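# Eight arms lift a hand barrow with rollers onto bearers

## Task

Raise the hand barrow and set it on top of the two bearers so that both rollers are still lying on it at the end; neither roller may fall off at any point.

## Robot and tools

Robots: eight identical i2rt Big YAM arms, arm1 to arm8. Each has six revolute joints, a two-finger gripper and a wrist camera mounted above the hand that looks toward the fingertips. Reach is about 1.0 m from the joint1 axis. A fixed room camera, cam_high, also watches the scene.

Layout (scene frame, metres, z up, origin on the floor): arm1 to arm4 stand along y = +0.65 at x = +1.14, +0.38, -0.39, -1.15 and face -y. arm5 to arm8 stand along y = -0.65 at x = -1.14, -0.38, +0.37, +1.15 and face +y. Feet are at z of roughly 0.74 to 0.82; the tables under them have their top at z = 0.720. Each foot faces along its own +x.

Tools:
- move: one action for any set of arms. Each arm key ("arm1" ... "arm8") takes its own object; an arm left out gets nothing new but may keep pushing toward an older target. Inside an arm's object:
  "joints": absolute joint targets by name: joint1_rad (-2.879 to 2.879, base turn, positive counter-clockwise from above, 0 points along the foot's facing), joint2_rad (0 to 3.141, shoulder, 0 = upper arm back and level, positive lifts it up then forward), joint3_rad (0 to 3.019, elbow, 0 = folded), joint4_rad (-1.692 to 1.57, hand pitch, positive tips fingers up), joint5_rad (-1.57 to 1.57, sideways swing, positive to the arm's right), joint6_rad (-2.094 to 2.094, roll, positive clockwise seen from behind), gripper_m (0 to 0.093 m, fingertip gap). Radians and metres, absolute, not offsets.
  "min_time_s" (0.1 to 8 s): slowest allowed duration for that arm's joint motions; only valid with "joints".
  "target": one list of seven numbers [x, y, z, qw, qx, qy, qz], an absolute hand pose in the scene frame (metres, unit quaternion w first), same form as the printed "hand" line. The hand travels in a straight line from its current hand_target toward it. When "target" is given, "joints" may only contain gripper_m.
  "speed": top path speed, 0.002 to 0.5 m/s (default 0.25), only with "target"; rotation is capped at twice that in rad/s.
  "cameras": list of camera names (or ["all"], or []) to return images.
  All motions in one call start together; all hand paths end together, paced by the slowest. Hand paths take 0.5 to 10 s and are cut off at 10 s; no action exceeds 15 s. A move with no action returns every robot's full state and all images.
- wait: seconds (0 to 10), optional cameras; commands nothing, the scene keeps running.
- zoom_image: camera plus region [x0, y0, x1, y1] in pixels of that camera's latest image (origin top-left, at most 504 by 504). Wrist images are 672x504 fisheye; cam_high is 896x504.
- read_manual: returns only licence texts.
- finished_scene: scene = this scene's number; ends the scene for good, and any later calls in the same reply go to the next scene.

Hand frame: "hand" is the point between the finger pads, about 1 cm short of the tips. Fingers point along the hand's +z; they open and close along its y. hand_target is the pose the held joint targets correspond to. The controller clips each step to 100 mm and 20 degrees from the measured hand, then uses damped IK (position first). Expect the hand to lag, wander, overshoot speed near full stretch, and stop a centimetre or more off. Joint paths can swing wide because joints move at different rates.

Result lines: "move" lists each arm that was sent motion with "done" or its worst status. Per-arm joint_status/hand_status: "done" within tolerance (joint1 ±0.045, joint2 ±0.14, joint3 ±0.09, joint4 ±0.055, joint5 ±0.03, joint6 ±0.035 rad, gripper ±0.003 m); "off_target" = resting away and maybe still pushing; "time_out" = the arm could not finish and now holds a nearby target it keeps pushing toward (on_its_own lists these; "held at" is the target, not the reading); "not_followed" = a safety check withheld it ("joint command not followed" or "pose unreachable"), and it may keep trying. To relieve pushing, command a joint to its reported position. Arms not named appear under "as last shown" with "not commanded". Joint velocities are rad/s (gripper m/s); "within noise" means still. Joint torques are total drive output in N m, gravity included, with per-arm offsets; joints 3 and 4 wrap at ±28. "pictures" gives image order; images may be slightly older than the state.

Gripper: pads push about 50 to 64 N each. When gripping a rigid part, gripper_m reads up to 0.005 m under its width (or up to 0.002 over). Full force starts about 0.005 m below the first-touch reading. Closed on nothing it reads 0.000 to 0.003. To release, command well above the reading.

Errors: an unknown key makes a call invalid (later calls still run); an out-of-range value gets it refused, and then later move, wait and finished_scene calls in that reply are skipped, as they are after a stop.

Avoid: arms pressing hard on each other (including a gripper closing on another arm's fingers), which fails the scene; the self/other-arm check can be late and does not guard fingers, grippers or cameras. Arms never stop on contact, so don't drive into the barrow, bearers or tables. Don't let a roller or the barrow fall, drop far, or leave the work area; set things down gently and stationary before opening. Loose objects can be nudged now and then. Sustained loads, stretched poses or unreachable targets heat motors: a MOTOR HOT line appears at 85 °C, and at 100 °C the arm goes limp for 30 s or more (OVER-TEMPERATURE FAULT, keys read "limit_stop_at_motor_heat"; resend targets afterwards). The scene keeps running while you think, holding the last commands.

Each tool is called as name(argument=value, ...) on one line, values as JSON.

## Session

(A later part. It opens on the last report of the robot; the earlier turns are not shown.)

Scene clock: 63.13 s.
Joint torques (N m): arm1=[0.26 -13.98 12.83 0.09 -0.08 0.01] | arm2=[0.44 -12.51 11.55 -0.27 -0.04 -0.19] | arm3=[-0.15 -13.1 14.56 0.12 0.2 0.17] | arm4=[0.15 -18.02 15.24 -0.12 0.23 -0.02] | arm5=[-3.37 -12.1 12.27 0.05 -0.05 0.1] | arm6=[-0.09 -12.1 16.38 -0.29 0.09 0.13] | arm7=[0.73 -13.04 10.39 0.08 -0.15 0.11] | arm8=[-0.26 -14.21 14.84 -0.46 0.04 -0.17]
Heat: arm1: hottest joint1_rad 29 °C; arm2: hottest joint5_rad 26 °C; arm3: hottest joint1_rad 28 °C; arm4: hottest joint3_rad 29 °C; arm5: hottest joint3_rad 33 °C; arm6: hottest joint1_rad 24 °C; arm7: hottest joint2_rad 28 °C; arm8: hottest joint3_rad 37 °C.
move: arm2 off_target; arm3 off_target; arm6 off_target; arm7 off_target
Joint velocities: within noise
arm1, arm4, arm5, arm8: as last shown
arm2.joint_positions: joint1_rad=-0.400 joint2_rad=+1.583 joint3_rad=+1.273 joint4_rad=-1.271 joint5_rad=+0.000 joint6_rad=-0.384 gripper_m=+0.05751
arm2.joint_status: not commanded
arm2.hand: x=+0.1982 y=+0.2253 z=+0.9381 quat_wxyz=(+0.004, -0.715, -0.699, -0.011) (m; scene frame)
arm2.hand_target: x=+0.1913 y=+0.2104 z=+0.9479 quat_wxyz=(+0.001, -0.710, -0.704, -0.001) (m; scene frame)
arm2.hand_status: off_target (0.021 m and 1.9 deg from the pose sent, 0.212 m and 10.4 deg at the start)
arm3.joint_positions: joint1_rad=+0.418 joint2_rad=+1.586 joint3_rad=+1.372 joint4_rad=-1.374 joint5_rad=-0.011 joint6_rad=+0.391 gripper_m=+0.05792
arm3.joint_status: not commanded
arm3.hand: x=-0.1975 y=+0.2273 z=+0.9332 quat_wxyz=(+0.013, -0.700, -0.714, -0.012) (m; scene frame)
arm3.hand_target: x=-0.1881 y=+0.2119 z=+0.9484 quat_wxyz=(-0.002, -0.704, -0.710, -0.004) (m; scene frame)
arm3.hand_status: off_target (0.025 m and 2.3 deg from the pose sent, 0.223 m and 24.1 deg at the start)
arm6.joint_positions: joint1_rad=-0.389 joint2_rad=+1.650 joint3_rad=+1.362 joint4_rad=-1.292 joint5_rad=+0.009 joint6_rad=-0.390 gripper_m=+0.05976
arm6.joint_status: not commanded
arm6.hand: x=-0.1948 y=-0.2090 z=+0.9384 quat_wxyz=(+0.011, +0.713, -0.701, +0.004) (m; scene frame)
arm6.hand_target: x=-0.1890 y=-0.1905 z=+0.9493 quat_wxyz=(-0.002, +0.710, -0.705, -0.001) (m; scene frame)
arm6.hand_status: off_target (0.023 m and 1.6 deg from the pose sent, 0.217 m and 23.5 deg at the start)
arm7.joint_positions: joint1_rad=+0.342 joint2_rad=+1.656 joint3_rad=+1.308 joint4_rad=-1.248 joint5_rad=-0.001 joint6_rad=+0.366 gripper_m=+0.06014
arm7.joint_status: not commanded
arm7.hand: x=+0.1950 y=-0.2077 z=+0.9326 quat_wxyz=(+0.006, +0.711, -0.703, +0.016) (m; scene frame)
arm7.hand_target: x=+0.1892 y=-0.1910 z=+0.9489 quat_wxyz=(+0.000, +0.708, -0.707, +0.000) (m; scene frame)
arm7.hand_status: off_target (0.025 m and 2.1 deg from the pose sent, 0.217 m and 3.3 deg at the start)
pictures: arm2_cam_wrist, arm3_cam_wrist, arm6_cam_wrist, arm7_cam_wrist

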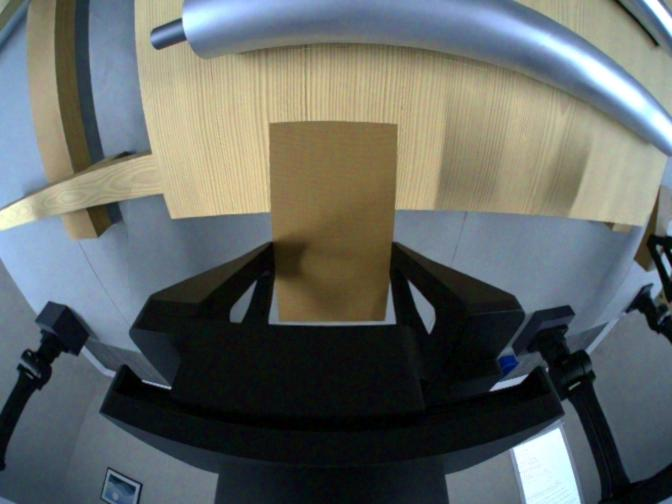

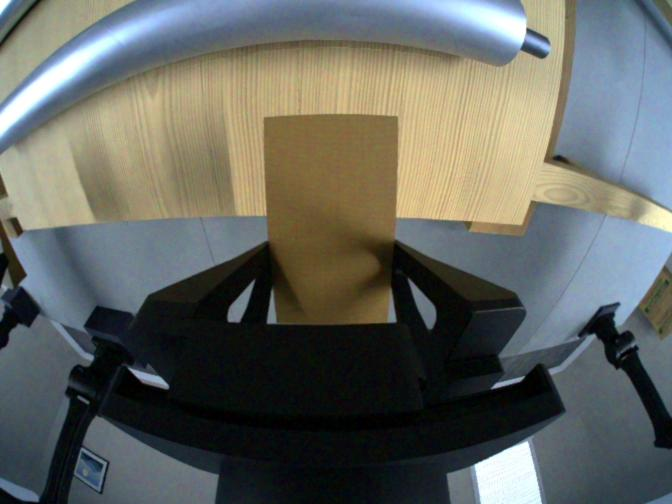

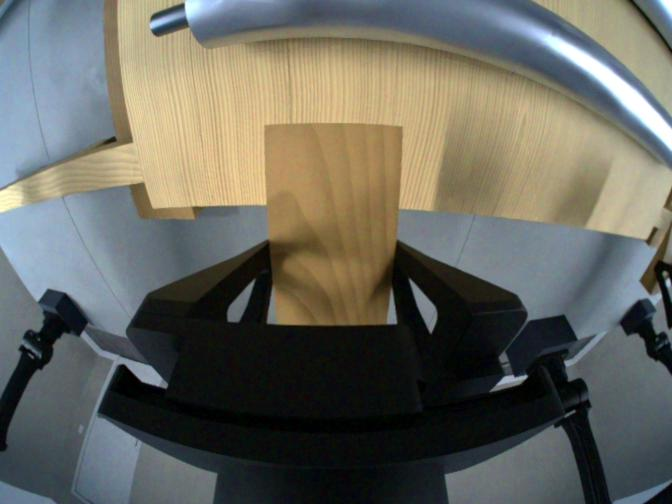

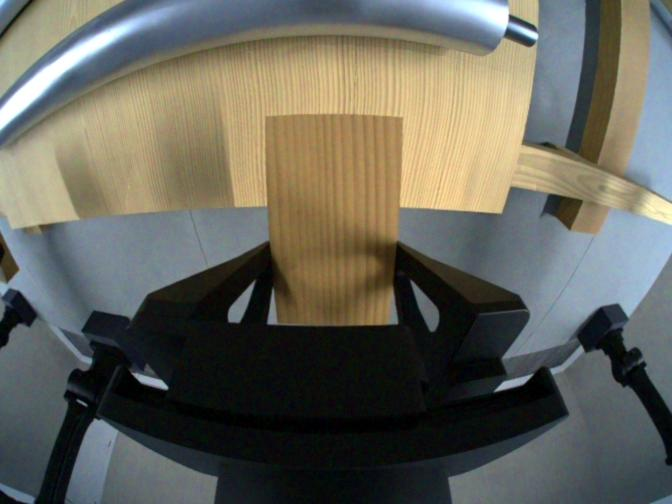

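move(arm2={"target": [0.19, 0.181, 0.875, 0, 0.7071, 0.7071, 0], "speed": 0.12}, arm3={"target": [-0.19, 0.184, 0.875, 0, 0.7071, 0.7071, 0], "speed": 0.12}, arm6={"target": [-0.19, -0.162, 0.875, 0, 0.7071, -0.7071, 0], "speed": 0.12}, arm7={"target": [0.19, -0.160, 0.875, 0, 0.7071, -0.7071, 0], "speed": 0.12}, cameras=["arm2_cam_wrist", "arm3_cam_wrist", "arm6_cam_wrist", "arm7_cam_wrist"])

Scene clock: 68.17 s.
Joint torques (N m): arm1=[0.5 -13.98 12.78 0.1 -0.08 0.03] | arm2=[1.08 -13.92 8.73 0.75 -0.04 -0.03] | arm3=[-1.26 -14.74 9.47 1.22 0.2 0.05] | arm4=[0.03 -18.2 15.28 -0.12 0.22 -0.01] | arm5=[-3.31 -12.04 12.27 0.05 -0.05 0.1] | arm6=[0.38 -14.27 13.19 0.54 0.1 0.15] | arm7=[0.5 -15.15 8.73 1.17 -0.1 -0.04] | arm8=[-0.21 -14.27 14.83 -0.43 0.04 -0.17]
Heat: arm1: hottest joint3_rad 29 °C; arm2: hottest joint3_rad 26 °C; arm3: hottest joint1_rad 28 °C; arm4: hottest joint3_rad 30 °C; arm5: hottest joint3_rad 34 °C; arm6: hottest joint1_rad 24 °C; arm7: hottest joint3_rad 29 °C; arm8: hottest joint3_rad 37 °C.
move: arm2 off_target; arm3 done; arm6 off_target; arm7 off_target
Joint velocities: within noise
arm1, arm4, arm5, arm8: as last shown
arm2.joint_positions: joint1_rad=-0.388 joint2_rad=+1.717 joint3_rad=+1.273 joint4_rad=-1.127 joint5_rad=+0.000 joint6_rad=-0.384 gripper_m=+0.05751
arm2.joint_status: not commanded
arm2.hand: x=+0.1909 y=+0.1929 z=+0.8765 quat_wxyz=(+0.002, -0.711, -0.703, -0.007) (m; scene frame)
arm2.hand_target: x=+0.1901 y=+0.1820 z=+0.8751 quat_wxyz=(+0.000, -0.708, -0.707, +0.000) (m; scene frame)
arm2.hand_status: off_target (0.012 m and 1.0 deg from the pose sent, 0.078 m and 1.9 deg at the start)
arm3.joint_positions: joint1_rad=+0.401 joint2_rad=+1.701 joint3_rad=+1.372 joint4_rad=-1.232 joint5_rad=-0.002 joint6_rad=+0.391 gripper_m=+0.05792
arm3.joint_status: not commanded
arm3.hand: x=-0.1920 y=+0.1893 z=+0.8793 quat_wxyz=(+0.002, -0.706, -0.708, -0.002) (m; scene frame)
arm3.hand_target: x=-0.1937 y=+0.1831 z=+0.8743 quat_wxyz=(+0.000, -0.710, -0.705, +0.000) (m; scene frame)
arm3.hand_status: done (0.007 m and 0.4 deg from the pose sent, 0.073 m and 2.3 deg at the start)
arm6.joint_positions: joint1_rad=-0.375 joint2_rad=+1.785 joint3_rad=+1.362 joint4_rad=-1.157 joint5_rad=+0.009 joint6_rad=-0.364 gripper_m=+0.05976
arm6.joint_status: not commanded
arm6.hand: x=-0.1910 y=-0.1779 z=+0.8732 quat_wxyz=(+0.011, +0.708, -0.706, +0.004) (m; scene frame)
arm6.hand_target: x=-0.1901 y=-0.1631 z=+0.8743 quat_wxyz=(+0.001, +0.707, -0.707, +0.000) (m; scene frame)
arm6.hand_status: off_target (0.016 m and 1.4 deg from the pose sent, 0.079 m and 1.6 deg at the start)
arm7.joint_positions: joint1_rad=+0.316 joint2_rad=+1.800 joint3_rad=+1.308 joint4_rad=-1.119 joint5_rad=-0.001 joint6_rad=+0.366 gripper_m=+0.06014
arm7.joint_status: not commanded
arm7.hand: x=+0.1980 y=-0.1793 z=+0.8640 quat_wxyz=(+0.010, +0.702, -0.712, +0.023) (m; scene frame)
arm7.hand_target: x=+0.1940 y=-0.1598 z=+0.8750 quat_wxyz=(+0.000, +0.702, -0.712, +0.000) (m; scene frame)
arm7.hand_status: off_target (0.024 m and 3.0 deg from the pose sent, 0.075 m and 2.1 deg at the start)
pictures: arm2_cam_wrist, arm3_cam_wrist, arm6_cam_wrist, arm7_cam_wrist

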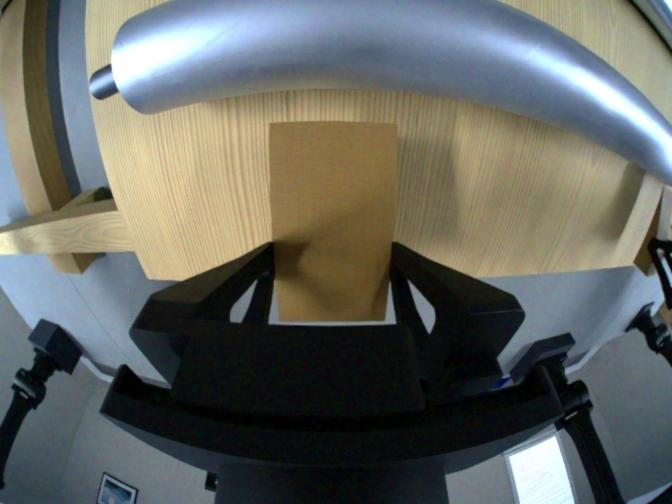

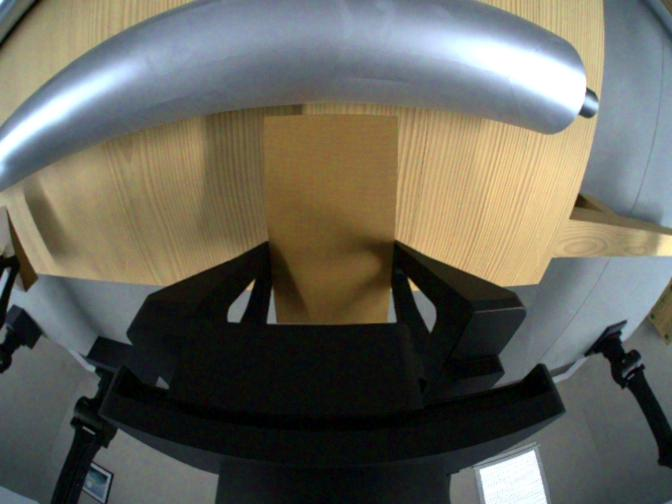

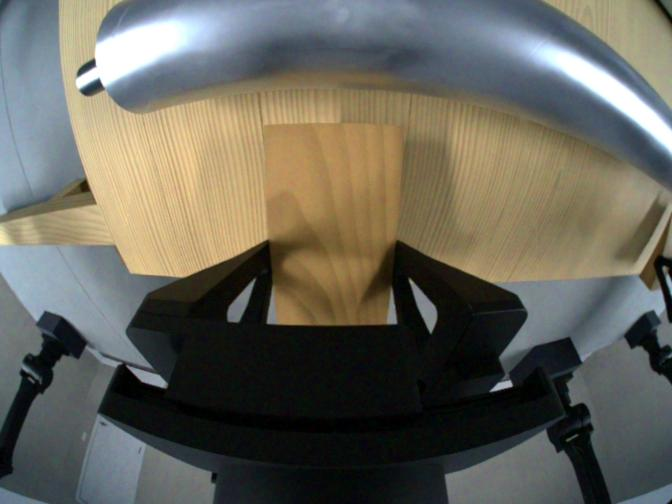

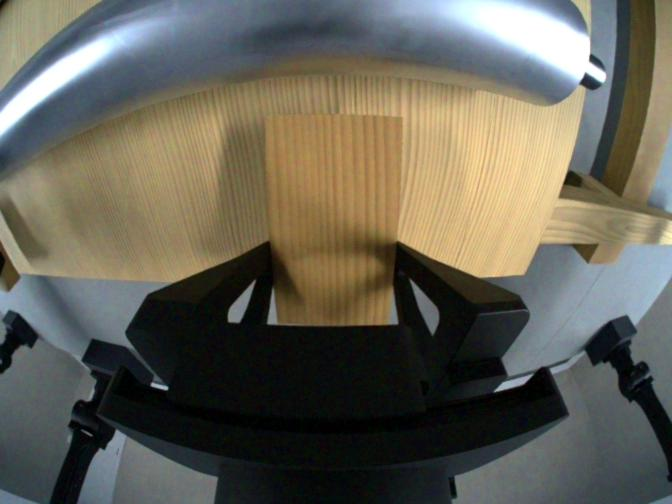

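move(arm2={"target": [0.19, 0.173, 0.850, 0, 0.7071, 0.7071, 0], "speed": 0.06}, arm3={"target": [-0.19, 0.184, 0.850, 0, 0.7071, 0.7071, 0], "speed": 0.06}, arm6={"target": [-0.19, -0.152, 0.850, 0, 0.7071, -0.7071, 0], "speed": 0.06}, arm7={"target": [0.19, -0.147, 0.857, 0, 0.7071, -0.7071, 0], "speed": 0.06}, cameras=["arm2_cam_wrist", "arm3_cam_wrist", "arm6_cam_wrist", "arm7_cam_wrist"])

Scene clock: 70.07 s.
Joint torques (N m): arm1=[0.38 -14.04 12.85 0.1 -0.08 0.02] | arm2=[1.32 -14.04 8.24 0.77 -0.05 0.02] | arm3=[-0.56 -14.86 7.97 1.24 0.15 0.05] | arm4=[0.15 -18.02 15.27 -0.09 0.21 -0.03] | arm5=[-3.37 -12.1 12.29 0.05 -0.06 0.1] | arm6=[0.5 -14.51 13.16 0.58 0.09 0.16] | arm7=[0.38 -15.21 9.43 1.09 -0.09 -0.06] | arm8=[-0.21 -14.27 14.84 -0.43 0.04 -0.18]
Heat: arm1: hottest joint3_rad 29 °C; arm2: hottest joint3_rad 26 °C; arm3: hottest joint1_rad 28 °C; arm4: hottest joint3_rad 30 °C; arm5: hottest joint3_rad 34 °C; arm6: hottest joint1_rad 24 °C; arm7: hottest joint3_rad 29 °C; arm8: hottest joint3_rad 38 °C.
move: arm2 done; arm3 off_target; arm6 off_target; arm7 off_target
Joint velocities: within noise
arm1.joint_positions: joint1_rad=-0.556 joint2_rad=+1.686 joint3_rad=+1.444 joint4_rad=-1.380 joint5_rad=-0.002 joint6_rad=+0.981 gripper_m=+0.09396
arm1.joint_status: not commanded
arm1.hand: x=+0.8737 y=+0.2312 z=+0.9834 quat_wxyz=(+0.018, -1.000, -0.012, -0.015) (m; scene frame)
arm1.hand_target: x=+0.8622 y=+0.2203 z=+0.9983 quat_wxyz=(+0.002, -1.000, -0.004, -0.008) (m; scene frame)
arm1.hand_status: not commanded
arm2.joint_positions: joint1_rad=-0.382 joint2_rad=+1.765 joint3_rad=+1.273 joint4_rad=-1.073 joint5_rad=+0.000 joint6_rad=-0.384 gripper_m=+0.05751
arm2.joint_status: not commanded
arm2.hand: x=+0.1898 y=+0.1823 z=+0.8539 quat_wxyz=(+0.001, -0.709, -0.706, -0.004) (m; scene frame)
arm2.hand_target: x=+0.1902 y=+0.1734 z=+0.8498 quat_wxyz=(+0.000, -0.707, -0.707, +0.000) (m; scene frame)
arm2.hand_status: done (0.010 m and 0.5 deg from the pose sent, 0.033 m and 1.0 deg at the start)
arm3.joint_positions: joint1_rad=+0.405 joint2_rad=+1.722 joint3_rad=+1.352 joint4_rad=-1.172 joint5_rad=-0.002 joint6_rad=+0.396 gripper_m=+0.05792
arm3.joint_status: not commanded
arm3.hand: x=-0.1872 y=+0.1840 z=+0.8618 quat_wxyz=(-0.007, -0.706, -0.708, +0.001) (m; scene frame)
arm3.hand_target: x=-0.1881 y=+0.1854 z=+0.8504 quat_wxyz=(+0.000, -0.707, -0.707, +0.000) (m; scene frame)
arm3.hand_status: off_target (0.012 m and 0.8 deg from the pose sent, 0.030 m and 0.4 deg at the start)
arm4.joint_positions: joint1_rad=+0.486 joint2_rad=+1.677 joint3_rad=+1.661 joint4_rad=-1.600 joint5_rad=+0.019 joint6_rad=-1.048 gripper_m=+0.09397
arm4.joint_status: not commanded
arm4.hand: x=-0.9155 y=+0.2091 z=+0.9814 quat_wxyz=(+0.015, -0.015, -1.000, -0.017) (m; scene frame)
arm4.hand_target: x=-0.9050 y=+0.2014 z=+0.9975 quat_wxyz=(+0.008, -0.003, -1.000, -0.003) (m; scene frame)
arm4.hand_status: not commanded
arm5.joint_positions: joint1_rad=-0.505 joint2_rad=+1.649 joint3_rad=+1.522 joint4_rad=-1.447 joint5_rad=-0.001 joint6_rad=+1.057 gripper_m=+0.09396
arm5.joint_status: not commanded
arm5.hand: x=-0.9093 y=-0.2123 z=+0.9918 quat_wxyz=(+0.005, +0.016, -1.000, +0.008) (m; scene frame)
arm5.hand_target: x=-0.9011 y=-0.2042 z=+0.9977 quat_wxyz=(+0.004, +0.005, -1.000, +0.003) (m; scene frame)
arm5.hand_status: not commanded
arm6.joint_positions: joint1_rad=-0.369 joint2_rad=+1.833 joint3_rad=+1.362 joint4_rad=-1.110 joint5_rad=+0.009 joint6_rad=-0.358 gripper_m=+0.05976
arm6.joint_status: not commanded
arm6.hand: x=-0.1912 y=-0.1687 z=+0.8493 quat_wxyz=(+0.011, +0.708, -0.706, +0.004) (m; scene frame)
arm6.hand_target: x=-0.1905 y=-0.1527 z=+0.8501 quat_wxyz=(+0.000, +0.707, -0.707, +0.000) (m; scene frame)
arm6.hand_status: off_target (0.017 m and 1.4 deg from the pose sent, 0.035 m and 1.4 deg at the start)
arm7.joint_positions: joint1_rad=+0.321 joint2_rad=+1.844 joint3_rad=+1.318 joint4_rad=-1.090 joint5_rad=-0.001 joint6_rad=+0.355 gripper_m=+0.06014
arm7.joint_status: not commanded
arm7.hand: x=+0.1933 y=-0.1733 z=+0.8451 quat_wxyz=(+0.011, +0.707, -0.706, +0.026) (m; scene frame)
arm7.hand_target: x=+0.1883 y=-0.1489 z=+0.8572 quat_wxyz=(+0.000, +0.708, -0.706, +0.000) (m; scene frame)
arm7.hand_status: off_target (0.029 m and 3.2 deg from the pose sent, 0.034 m and 3.0 deg at the start)
arm8.joint_positions: joint1_rad=+0.565 joint2_rad=+1.836 joint3_rad=+1.692 joint4_rad=-1.482 joint5_rad=-0.011 joint6_rad=-1.020 gripper_m=+0.09396
arm8.joint_status: not commanded
arm8.hand: x=+0.8715 y=-0.1774 z=+0.9781 quat_wxyz=(+0.022, +1.000, -0.012, +0.014) (m; scene frame)
arm8.hand_target: x=+0.8591 y=-0.1685 z=+0.9980 quat_wxyz=(+0.002, +1.000, +0.001, +0.004) (m; scene frame)
arm8.hand_status: not commanded
pictures: arm2_cam_wrist, arm3_cam_wrist, arm6_cam_wrist, arm7_cam_wrist

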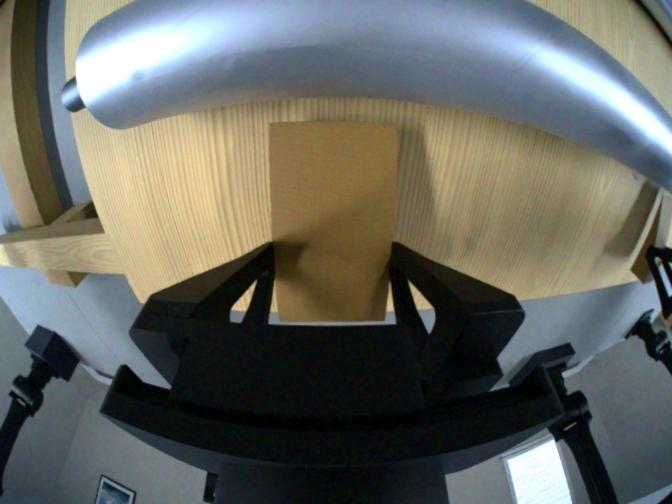

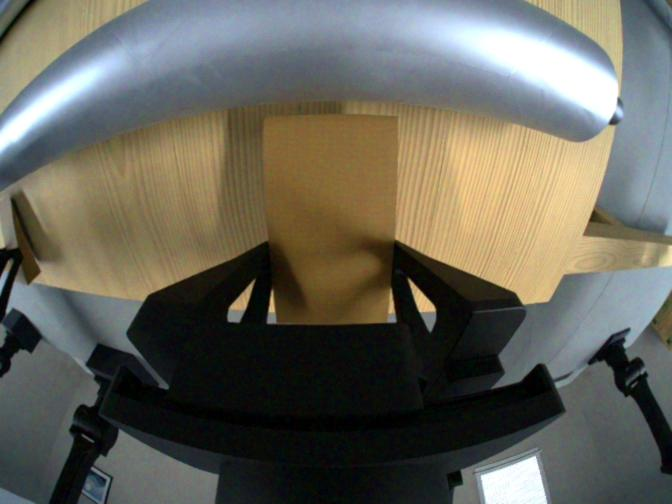

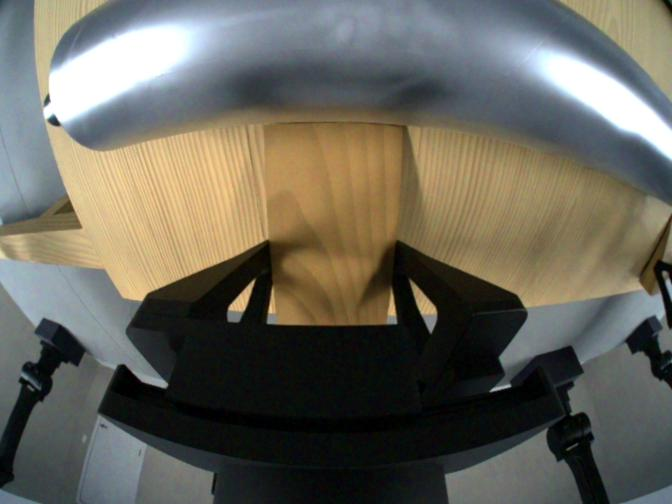

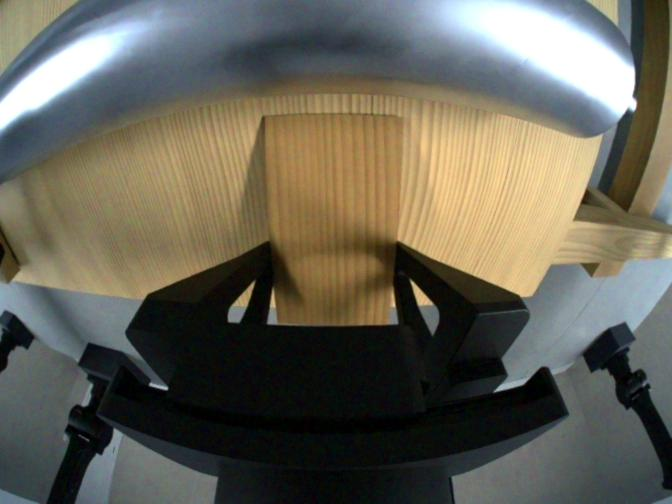

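zoom_image(camera="arm3_cam_wrist", region=[220, 60, 440, 340])

zoom_image(camera="arm6_cam_wrist", region=[220, 60, 440, 340])

zoom_image(camera="arm7_cam_wrist", region=[220, 60, 440, 340])

zoom_image(camera="arm2_cam_wrist", region=[220, 60, 440, 340])

zoom_image(camera="arm7_cam_wrist", region=[0, 170, 100, 300])

zoom_image(camera="arm2_cam_wrist", region=[572, 160, 672, 300])

zoom_image(camera="arm3_cam_wrist", region=[0, 170, 100, 300])

zoom_image(camera="arm6_cam_wrist", region=[572, 160, 672, 300])

Scaled by 1.800 from the camera's 672x504 image, which has a finer 960x720 frame.

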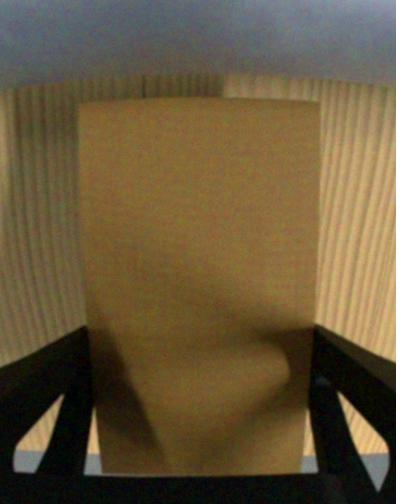

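Scaled by 1.800 from the camera's 672x504 image, which has a finer 960x720 frame.

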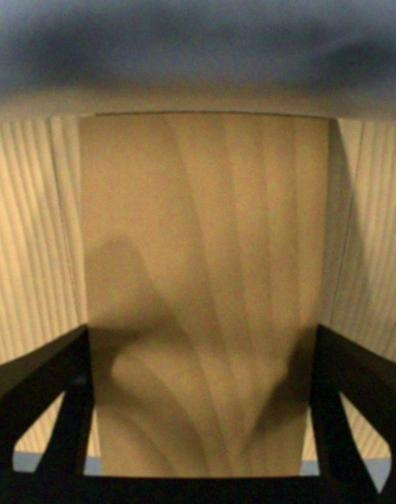

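Scaled by 1.800 from the camera's 672x504 image, which has a finer 960x720 frame.

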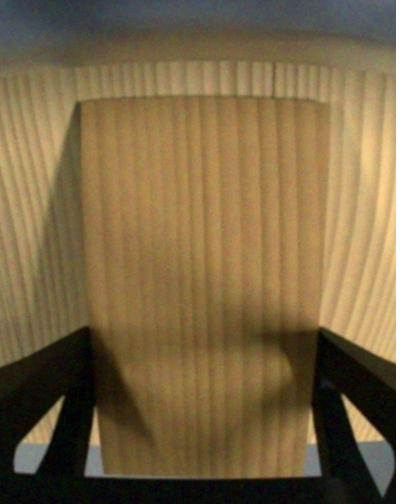

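Scaled by 1.800 from the camera's 672x504 image, which has a finer 960x720 frame.

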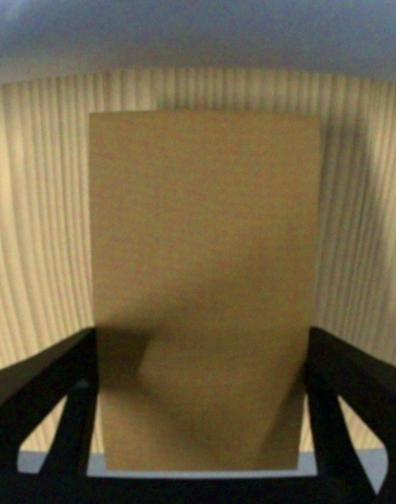

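Scaled by 3.877 from the camera's 672x504 image, which has a finer 960x720 frame.

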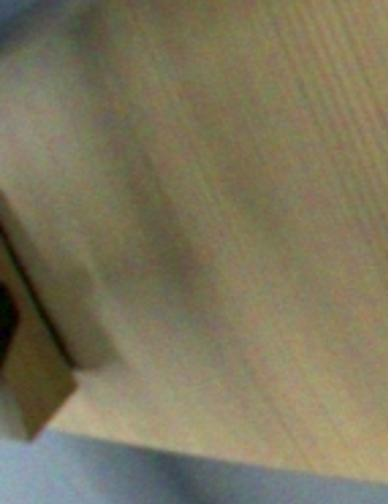

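Scaled by 3.600 from the camera's 672x504 image, which has a finer 960x720 frame.

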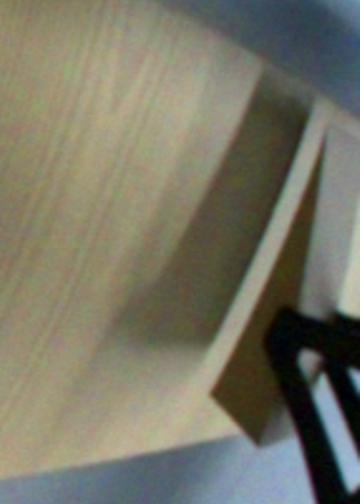

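Scaled by 3.877 from the camera's 672x504 image, which has a finer 960x720 frame.

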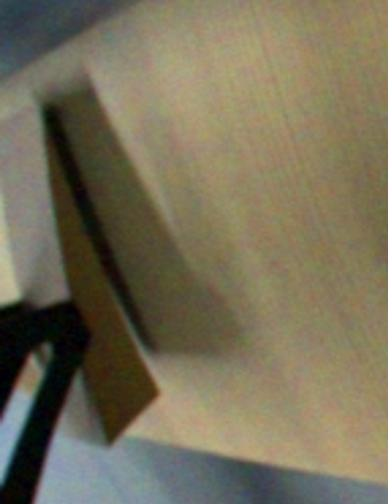

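Scaled by 3.600 from the camera's 672x504 image, which has a finer 960x720 frame.

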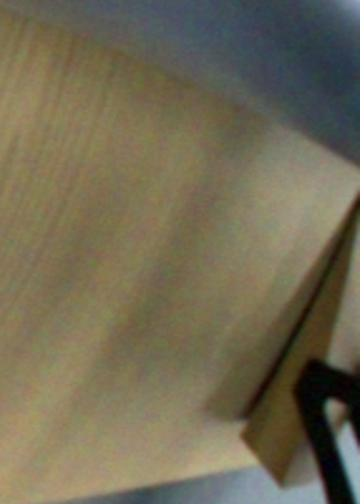

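move(arm2={"target": [0.19, 0.173, 0.838, 0, 0.7071, 0.7071, 0], "speed": 0.05}, arm3={"target": [-0.19, 0.186, 0.840, 0, 0.7071, 0.7071, 0], "speed": 0.05}, arm6={"target": [-0.19, -0.155, 0.840, 0, 0.7071, -0.7071, 0], "speed": 0.05}, arm7={"target": [0.19, -0.147, 0.847, 0, 0.7071, -0.7071, 0], "speed": 0.05}, cameras=["arm2_cam_wrist", "arm3_cam_wrist", "arm6_cam_wrist", "arm7_cam_wrist"])

Scene clock: 72.63 s.
Joint torques (N m): arm1=[0.44 -13.98 12.79 0.13 -0.07 0.02] | arm2=[1.14 -14.04 7.23 0.81 -0.06 0.02] | arm3=[-0.79 -14.56 7.73 1.25 0.15 0.01] | arm4=[0.15 -17.96 15.24 -0.12 0.23 -0.02] | arm5=[-3.31 -12.1 12.26 0.05 -0.05 0.09] | arm6=[0.32 -14.27 11.44 0.64 0.11 0.14] | arm7=[0.32 -14.62 8.76 1.17 -0.11 -0.06] | arm8=[-0.21 -14.33 14.84 -0.43 0.04 -0.18]
Heat: arm1: hottest joint3_rad 29 °C; arm2: hottest joint3_rad 26 °C; arm3: hottest joint1_rad 28 °C; arm4: hottest joint3_rad 30 °C; arm5: hottest joint3_rad 34 °C; arm6: hottest joint1_rad 24 °C; arm7: hottest joint3_rad 29 °C; arm8: hottest joint3_rad 38 °C.
move: arm2 off_target; arm3 off_target; arm6 off_target; arm7 off_target
Joint velocities: within noise
arm1, arm4, arm5, arm8: as last shown
arm2.joint_positions: joint1_rad=-0.382 joint2_rad=+1.777 joint3_rad=+1.273 joint4_rad=-1.045 joint5_rad=+0.000 joint6_rad=-0.384 gripper_m=+0.05751
arm2.joint_status: not commanded
arm2.hand: x=+0.1876 y=+0.1769 z=+0.8481 quat_wxyz=(-0.002, -0.709, -0.706, +0.003) (m; scene frame)
arm2.hand_target: x=+0.1902 y=+0.1734 z=+0.8383 quat_wxyz=(+0.000, -0.707, -0.707, +0.000) (m; scene frame)
arm2.hand_status: off_target (0.011 m and 0.5 deg from the pose sent, 0.018 m and 0.5 deg at the start)
arm3.joint_positions: joint1_rad=+0.409 joint2_rad=+1.725 joint3_rad=+1.336 joint4_rad=-1.146 joint5_rad=-0.002 joint6_rad=+0.396 gripper_m=+0.05792
arm3.joint_status: not commanded
arm3.hand: x=-0.1859 y=+0.1849 z=+0.8544 quat_wxyz=(-0.010, -0.705, -0.709, +0.002) (m; scene frame)
arm3.hand_target: x=-0.1886 y=+0.1867 z=+0.8408 quat_wxyz=(-0.001, -0.706, -0.708, +0.000) (m; scene frame)
arm3.hand_status: off_target (0.015 m and 1.2 deg from the pose sent, 0.022 m and 0.8 deg at the start)
arm6.joint_positions: joint1_rad=-0.369 joint2_rad=+1.834 joint3_rad=+1.362 joint4_rad=-1.082 joint5_rad=+0.009 joint6_rad=-0.358 gripper_m=+0.05976
arm6.joint_status: not commanded
arm6.hand: x=-0.1888 y=-0.1624 z=+0.8485 quat_wxyz=(-0.001, +0.708, -0.706, -0.001) (m; scene frame)
arm6.hand_target: x=-0.1900 y=-0.1551 z=+0.8405 quat_wxyz=(-0.001, +0.707, -0.707, +0.000) (m; scene frame)
arm6.hand_status: off_target (0.011 m and 0.3 deg from the pose sent, 0.017 m and 1.4 deg at the start)
arm7.joint_positions: joint1_rad=+0.321 joint2_rad=+1.850 joint3_rad=+1.318 joint4_rad=-1.068 joint5_rad=-0.001 joint6_rad=+0.354 gripper_m=+0.06014
arm7.joint_status: not commanded
arm7.hand: x=+0.1917 y=-0.1689 z=+0.8419 quat_wxyz=(+0.008, +0.708, -0.706, +0.019) (m; scene frame)
arm7.hand_target: x=+0.1885 y=-0.1484 z=+0.8470 quat_wxyz=(+0.000, +0.708, -0.706, +0.000) (m; scene frame)
arm7.hand_status: off_target (0.023 m and 2.3 deg from the pose sent, 0.027 m and 3.2 deg at the start)
pictures: arm2_cam_wrist, arm3_cam_wrist, arm6_cam_wrist, arm7_cam_wrist

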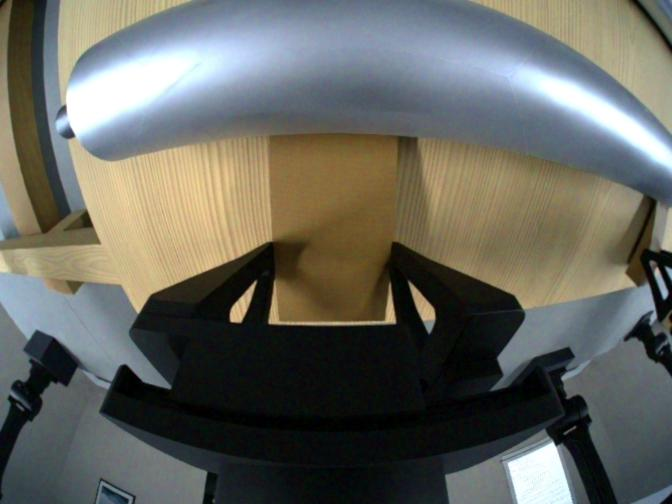

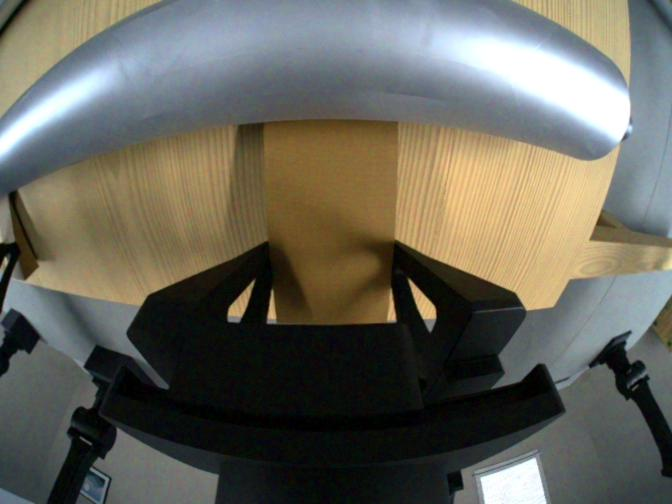

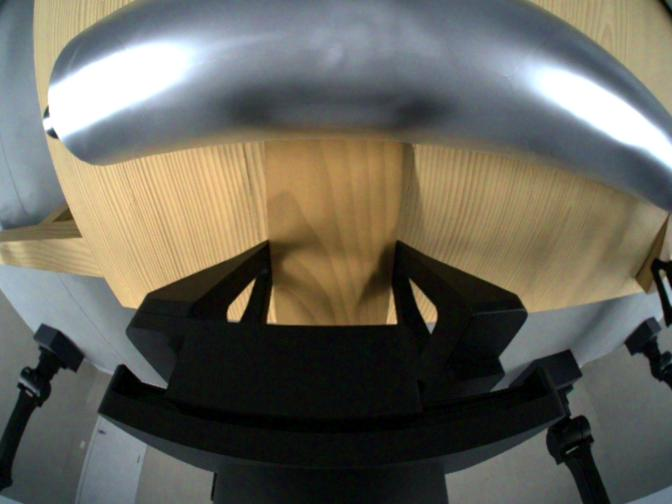

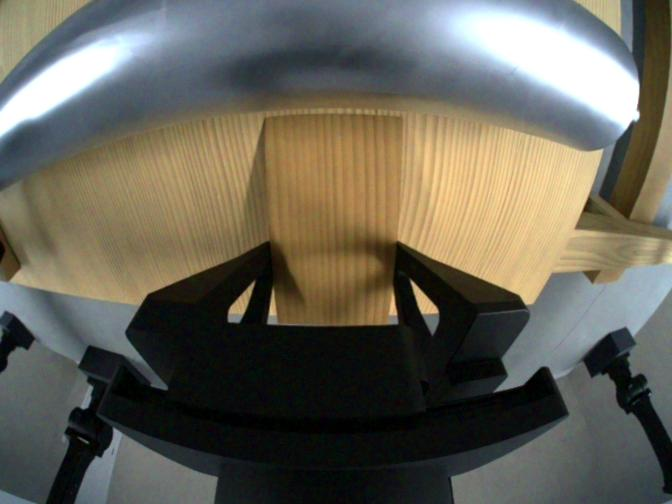

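zoom_image(camera="arm2_cam_wrist", region=[572, 160, 672, 300])

zoom_image(camera="arm3_cam_wrist", region=[0, 170, 100, 300])

zoom_image(camera="arm6_cam_wrist", region=[572, 160, 672, 300])

zoom_image(camera="arm7_cam_wrist", region=[0, 170, 100, 300])

zoom_image(camera="arm2_cam_wrist", region=[220, 60, 440, 340])

zoom_image(camera="arm3_cam_wrist", region=[220, 60, 440, 340])

Scaled by 3.600 from the camera's 672x504 image, which has a finer 960x720 frame.

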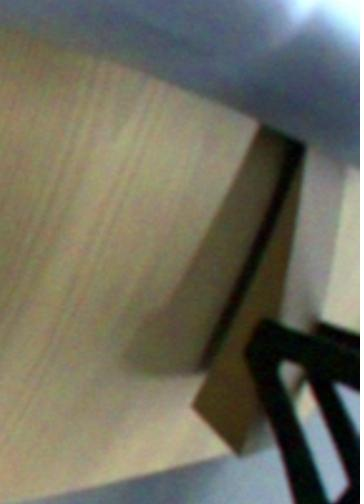

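Scaled by 3.877 from the camera's 672x504 image, which has a finer 960x720 frame.

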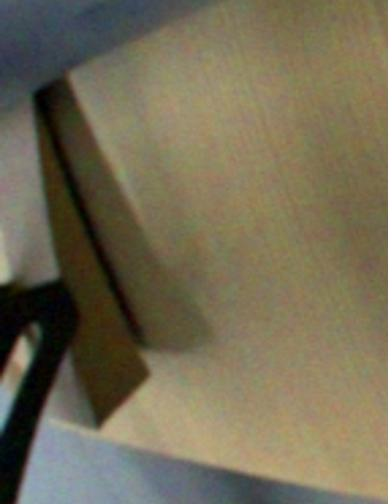

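Scaled by 3.600 from the camera's 672x504 image, which has a finer 960x720 frame.

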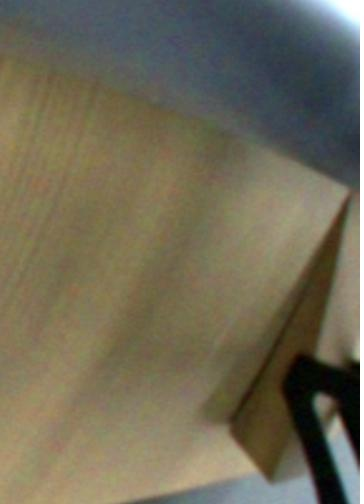

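Scaled by 3.877 from the camera's 672x504 image, which has a finer 960x720 frame.

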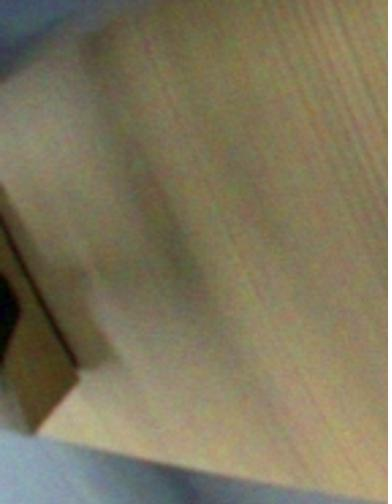

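Scaled by 1.800 from the camera's 672x504 image, which has a finer 960x720 frame.

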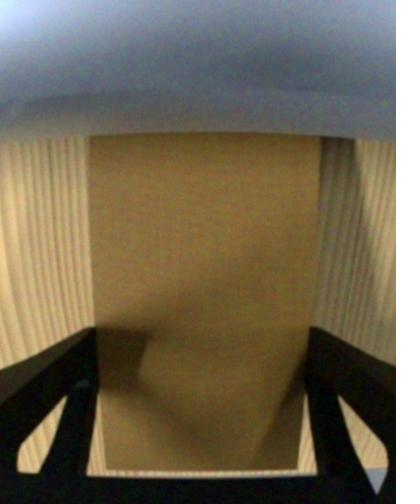

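Scaled by 1.800 from the camera's 672x504 image, which has a finer 960x720 frame.

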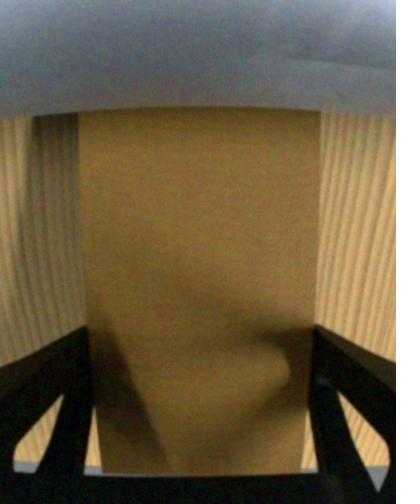

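move(arm2={"target": [0.19, 0.1575, 0.840, 0, 0.7071, 0.7071, 0], "speed": 0.04}, arm3={"target": [-0.19, 0.1655, 0.842, 0, 0.7071, 0.7071, 0], "speed": 0.04}, arm6={"target": [-0.19, -0.135, 0.841, 0, 0.7071, -0.7071, 0], "speed": 0.04}, arm7={"target": [0.19, -0.122, 0.847, 0, 0.7071, -0.7071, 0], "speed": 0.04}, cameras=["arm2_cam_wrist", "arm3_cam_wrist", "arm6_cam_wrist", "arm7_cam_wrist"])

Scene clock: 75.73 s.
Joint torques (N m): arm1=[0.44 -13.86 12.83 0.12 -0.08 0.02] | arm2=[1.08 -13.68 10.28 -0.03 -0.06 0.13] | arm3=[-1.44 -13.68 12.77 0.35 0.15 -0.1] | arm4=[0.09 -18.08 15.32 -0.12 0.22 -0.03] | arm5=[-3.31 -12.04 12.29 0.06 -0.05 0.1] | arm6=[0.56 -13.57 14.42 -0.21 0.04 0.15] | arm7=[0.44 -15.5 9.42 0.09 -0.13 -0.06] | arm8=[-0.21 -14.33 14.84 -0.44 0.04 -0.17]
Heat: arm1: hottest joint3_rad 29 °C; arm2: hottest joint3_rad 26 °C; arm3: hottest joint1_rad 28 °C; arm4: hottest joint3_rad 30 °C; arm5: hottest joint3_rad 34 °C; arm6: hottest joint1_rad 24 °C; arm7: hottest joint3_rad 29 °C; arm8: hottest joint3_rad 38 °C.
move: arm2 off_target; arm3 off_target; arm6 off_target; arm7 off_target
Joint velocities: within noise
arm1, arm4, arm5, arm8: as last shown
arm2.joint_positions: joint1_rad=-0.377 joint2_rad=+1.800 joint3_rad=+1.281 joint4_rad=-1.045 joint5_rad=+0.000 joint6_rad=-0.384 gripper_m=+0.05752
arm2.joint_status: not commanded
arm2.hand: x=+0.1892 y=+0.1747 z=+0.8395 quat_wxyz=(+0.001, -0.707, -0.707, -0.004) (m; scene frame)
arm2.hand_target: x=+0.1876 y=+0.1590 z=+0.8400 quat_wxyz=(+0.000, -0.708, -0.706, +0.000) (m; scene frame)
arm2.hand_status: off_target (0.017 m and 0.5 deg from the pose sent, 0.021 m and 0.5 deg at the start)
arm3.joint_positions: joint1_rad=+0.399 joint2_rad=+1.753 joint3_rad=+1.339 joint4_rad=-1.146 joint5_rad=-0.002 joint6_rad=+0.396 gripper_m=+0.05792
arm3.joint_status: not commanded
arm3.hand: x=-0.1902 y=+0.1831 z=+0.8420 quat_wxyz=(+0.002, -0.709, -0.706, -0.002) (m; scene frame)
arm3.hand_target: x=-0.1901 y=+0.1666 z=+0.8414 quat_wxyz=(+0.000, -0.708, -0.707, +0.000) (m; scene frame)
arm3.hand_status: off_target (0.018 m and 0.4 deg from the pose sent, 0.023 m and 1.2 deg at the start)
arm6.joint_positions: joint1_rad=-0.361 joint2_rad=+1.863 joint3_rad=+1.396 joint4_rad=-1.088 joint5_rad=+0.010 joint6_rad=-0.346 gripper_m=+0.05976
arm6.joint_status: not commanded
arm6.hand: x=-0.1889 y=-0.1513 z=+0.8450 quat_wxyz=(+0.000, +0.707, -0.708, -0.001) (m; scene frame)
arm6.hand_target: x=-0.1900 y=-0.1358 z=+0.8403 quat_wxyz=(+0.000, +0.707, -0.707, +0.000) (m; scene frame)
arm6.hand_status: off_target (0.017 m and 0.1 deg from the pose sent, 0.028 m and 0.3 deg at the start)
arm7.joint_positions: joint1_rad=+0.301 joint2_rad=+1.901 joint3_rad=+1.394 joint4_rad=-1.068 joint5_rad=-0.001 joint6_rad=+0.338 gripper_m=+0.06014
arm7.joint_status: not commanded
arm7.hand: x=+0.1918 y=-0.1384 z=+0.8411 quat_wxyz=(+0.002, +0.707, -0.708, +0.007) (m; scene frame)
arm7.hand_target: x=+0.1903 y=-0.1220 z=+0.8476 quat_wxyz=(+0.000, +0.707, -0.707, -0.001) (m; scene frame)
arm7.hand_status: off_target (0.017 m and 0.8 deg from the pose sent, 0.047 m and 2.3 deg at the start)
pictures: arm2_cam_wrist, arm3_cam_wrist, arm6_cam_wrist, arm7_cam_wrist

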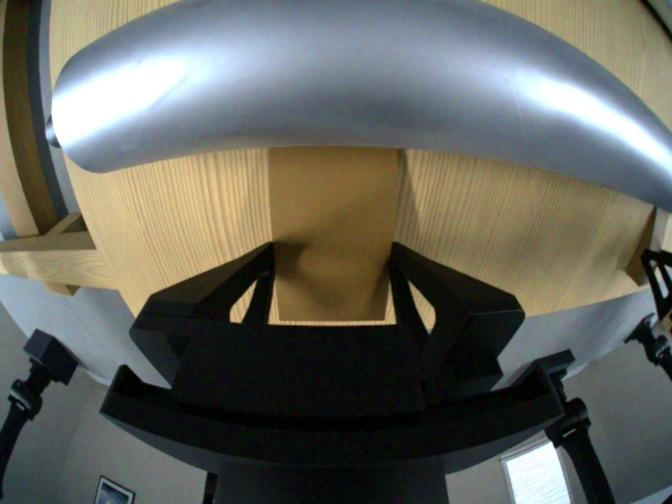

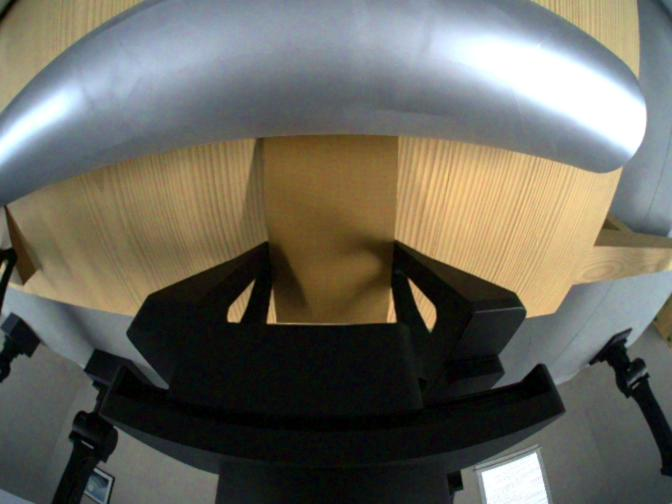

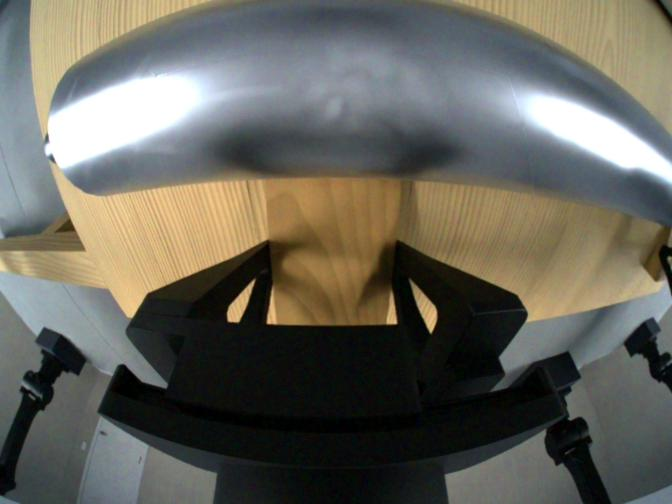

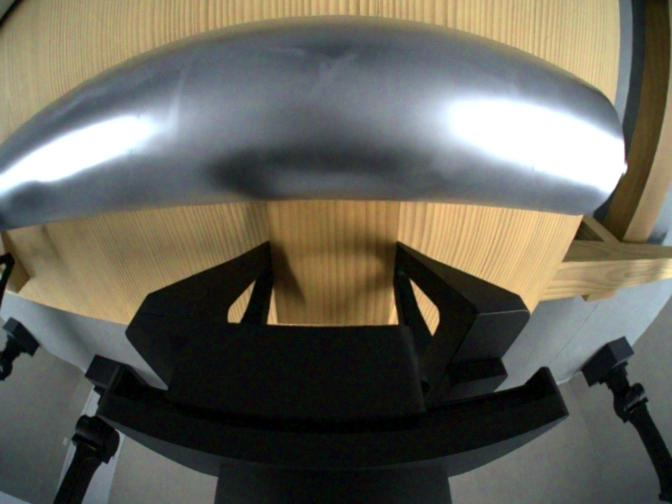

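move(arm2={"target": [0.19, 0.1460, 0.840, 0, 0.7071, 0.7071, 0], "speed": 0.04}, arm3={"target": [-0.19, 0.1490, 0.842, 0, 0.7071, 0.7071, 0], "speed": 0.04}, arm6={"target": [-0.19, -0.127, 0.841, 0, 0.7071, -0.7071, 0], "speed": 0.04}, cameras=["arm2_cam_wrist", "arm3_cam_wrist", "arm6_cam_wrist", "cam_high"])

Scene clock: 77.53 s.
Joint torques (N m): arm1=[0.38 -14.1 12.77 0.12 -0.08 0.03] | arm2=[1.08 -14.21 10.45 -0.17 -0.04 0.16] | arm3=[-1.32 -14.21 13 0.18 0.13 -0.15] | arm4=[0.09 -18.37 15.31 -0.05 0.22 -0.03] | arm5=[-3.37 -12.1 12.27 0.06 -0.05 0.1] | arm6=[0.62 -14.04 14.6 -0.2 0.05 0.14] | arm7=[0.38 -15.5 9.42 0.09 -0.13 -0.07] | arm8=[-0.26 -14.27 14.84 -0.44 0.04 -0.18]
Heat: arm1: hottest joint3_rad 29 °C; arm2: hottest joint3_rad 26 °C; arm3: hottest joint1_rad 28 °C; arm4: hottest joint3_rad 30 °C; arm5: hottest joint3_rad 34 °C; arm6: hottest joint1_rad 24 °C; arm7: hottest joint3_rad 29 °C; arm8: hottest joint3_rad 38 °C.
move: arm2 off_target; arm3 off_target; arm6 off_target
Joint velocities: within noise
arm1, arm4, arm5, arm8: as last shown
arm2.joint_positions: joint1_rad=-0.366 joint2_rad=+1.825 joint3_rad=+1.318 joint4_rad=-1.055 joint5_rad=+0.000 joint6_rad=-0.381 gripper_m=+0.05752
arm2.joint_status: not commanded
arm2.hand: x=+0.1900 y=+0.1618 z=+0.8395 quat_wxyz=(+0.001, -0.704, -0.710, -0.002) (m; scene frame)
arm2.hand_target: x=+0.1889 y=+0.1468 z=+0.8400 quat_wxyz=(+0.000, -0.706, -0.708, +0.001) (m; scene frame)
arm2.hand_status: off_target (0.016 m and 0.5 deg from the pose sent, 0.029 m and 0.5 deg at the start)
arm3.joint_positions: joint1_rad=+0.384 joint2_rad=+1.790 joint3_rad=+1.391 joint4_rad=-1.160 joint5_rad=+0.005 joint6_rad=+0.389 gripper_m=+0.05792
arm3.joint_status: not commanded
arm3.hand: x=-0.1928 y=+0.1649 z=+0.8419 quat_wxyz=(+0.003, -0.712, -0.702, +0.002) (m; scene frame)
arm3.hand_target: x=-0.1919 y=+0.1490 z=+0.8419 quat_wxyz=(+0.001, -0.708, -0.706, +0.003) (m; scene frame)
arm3.hand_status: off_target (0.016 m and 0.8 deg from the pose sent, 0.034 m and 0.4 deg at the start)
arm6.joint_positions: joint1_rad=-0.357 joint2_rad=+1.880 joint3_rad=+1.422 joint4_rad=-1.099 joint5_rad=+0.010 joint6_rad=-0.342 gripper_m=+0.05976
arm6.joint_status: not commanded
arm6.hand: x=-0.1889 y=-0.1439 z=+0.8451 quat_wxyz=(+0.000, +0.707, -0.707, +0.000) (m; scene frame)
arm6.hand_target: x=-0.1902 y=-0.1280 z=+0.8408 quat_wxyz=(+0.000, +0.708, -0.707, +0.000) (m; scene frame)
arm6.hand_status: off_target (0.017 m and 0.0 deg from the pose sent, 0.025 m and 0.1 deg at the start)
arm7.joint_positions: joint1_rad=+0.301 joint2_rad=+1.903 joint3_rad=+1.394 joint4_rad=-1.068 joint5_rad=-0.001 joint6_rad=+0.338 gripper_m=+0.06014
arm7.joint_status: not commanded
arm7.hand: x=+0.1919 y=-0.1385 z=+0.8403 quat_wxyz=(+0.003, +0.707, -0.708, +0.008) (m; scene frame)
arm7.hand_target: x=+0.1903 y=-0.1222 z=+0.8468 quat_wxyz=(+0.000, +0.707, -0.707, -0.001) (m; scene frame)
arm7.hand_status: not commanded
pictures: arm2_cam_wrist, arm3_cam_wrist, arm6_cam_wrist, cam_high

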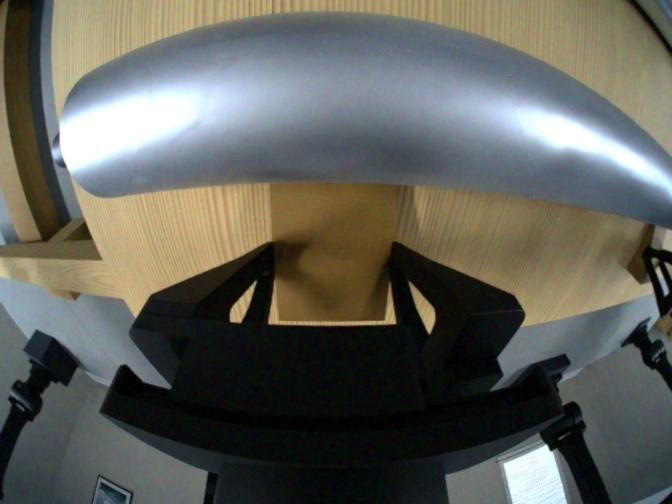

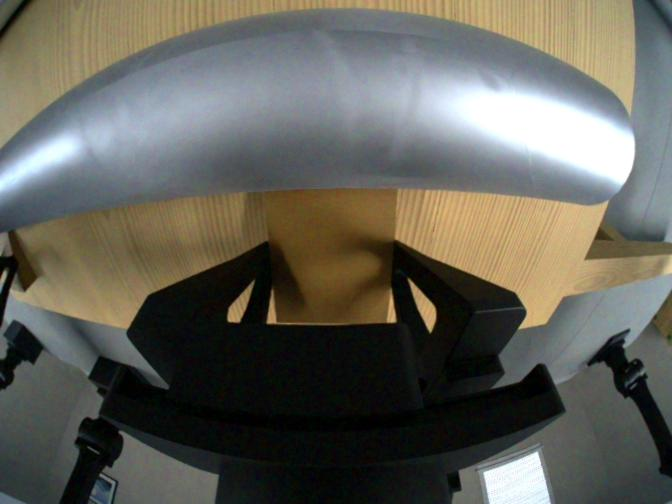

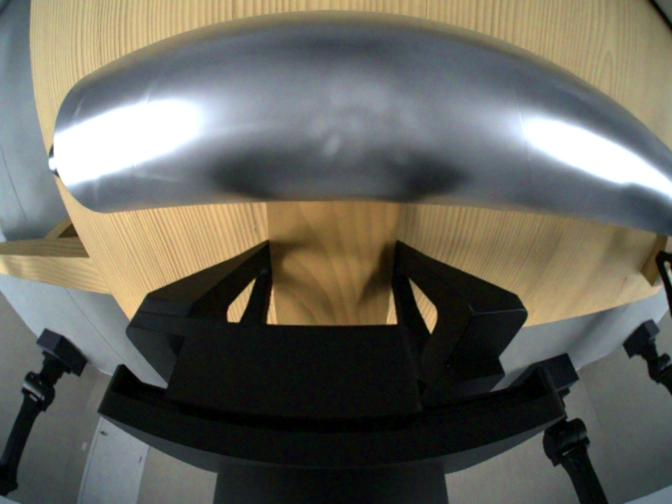

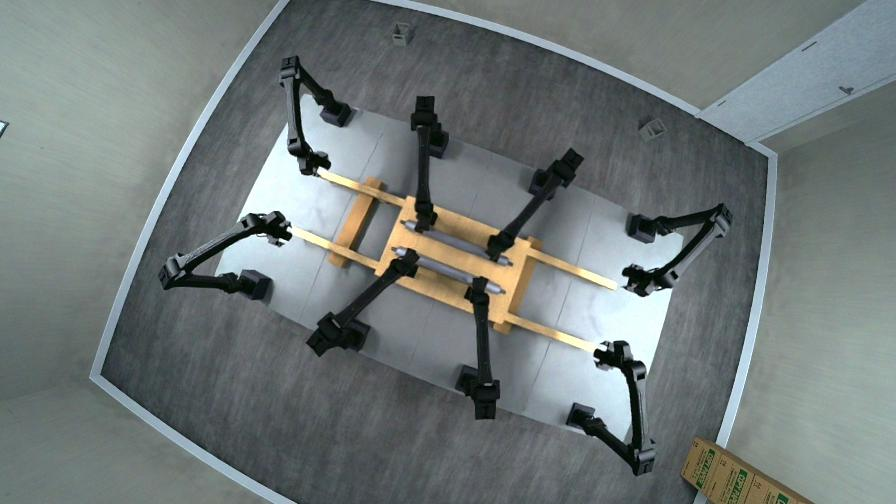

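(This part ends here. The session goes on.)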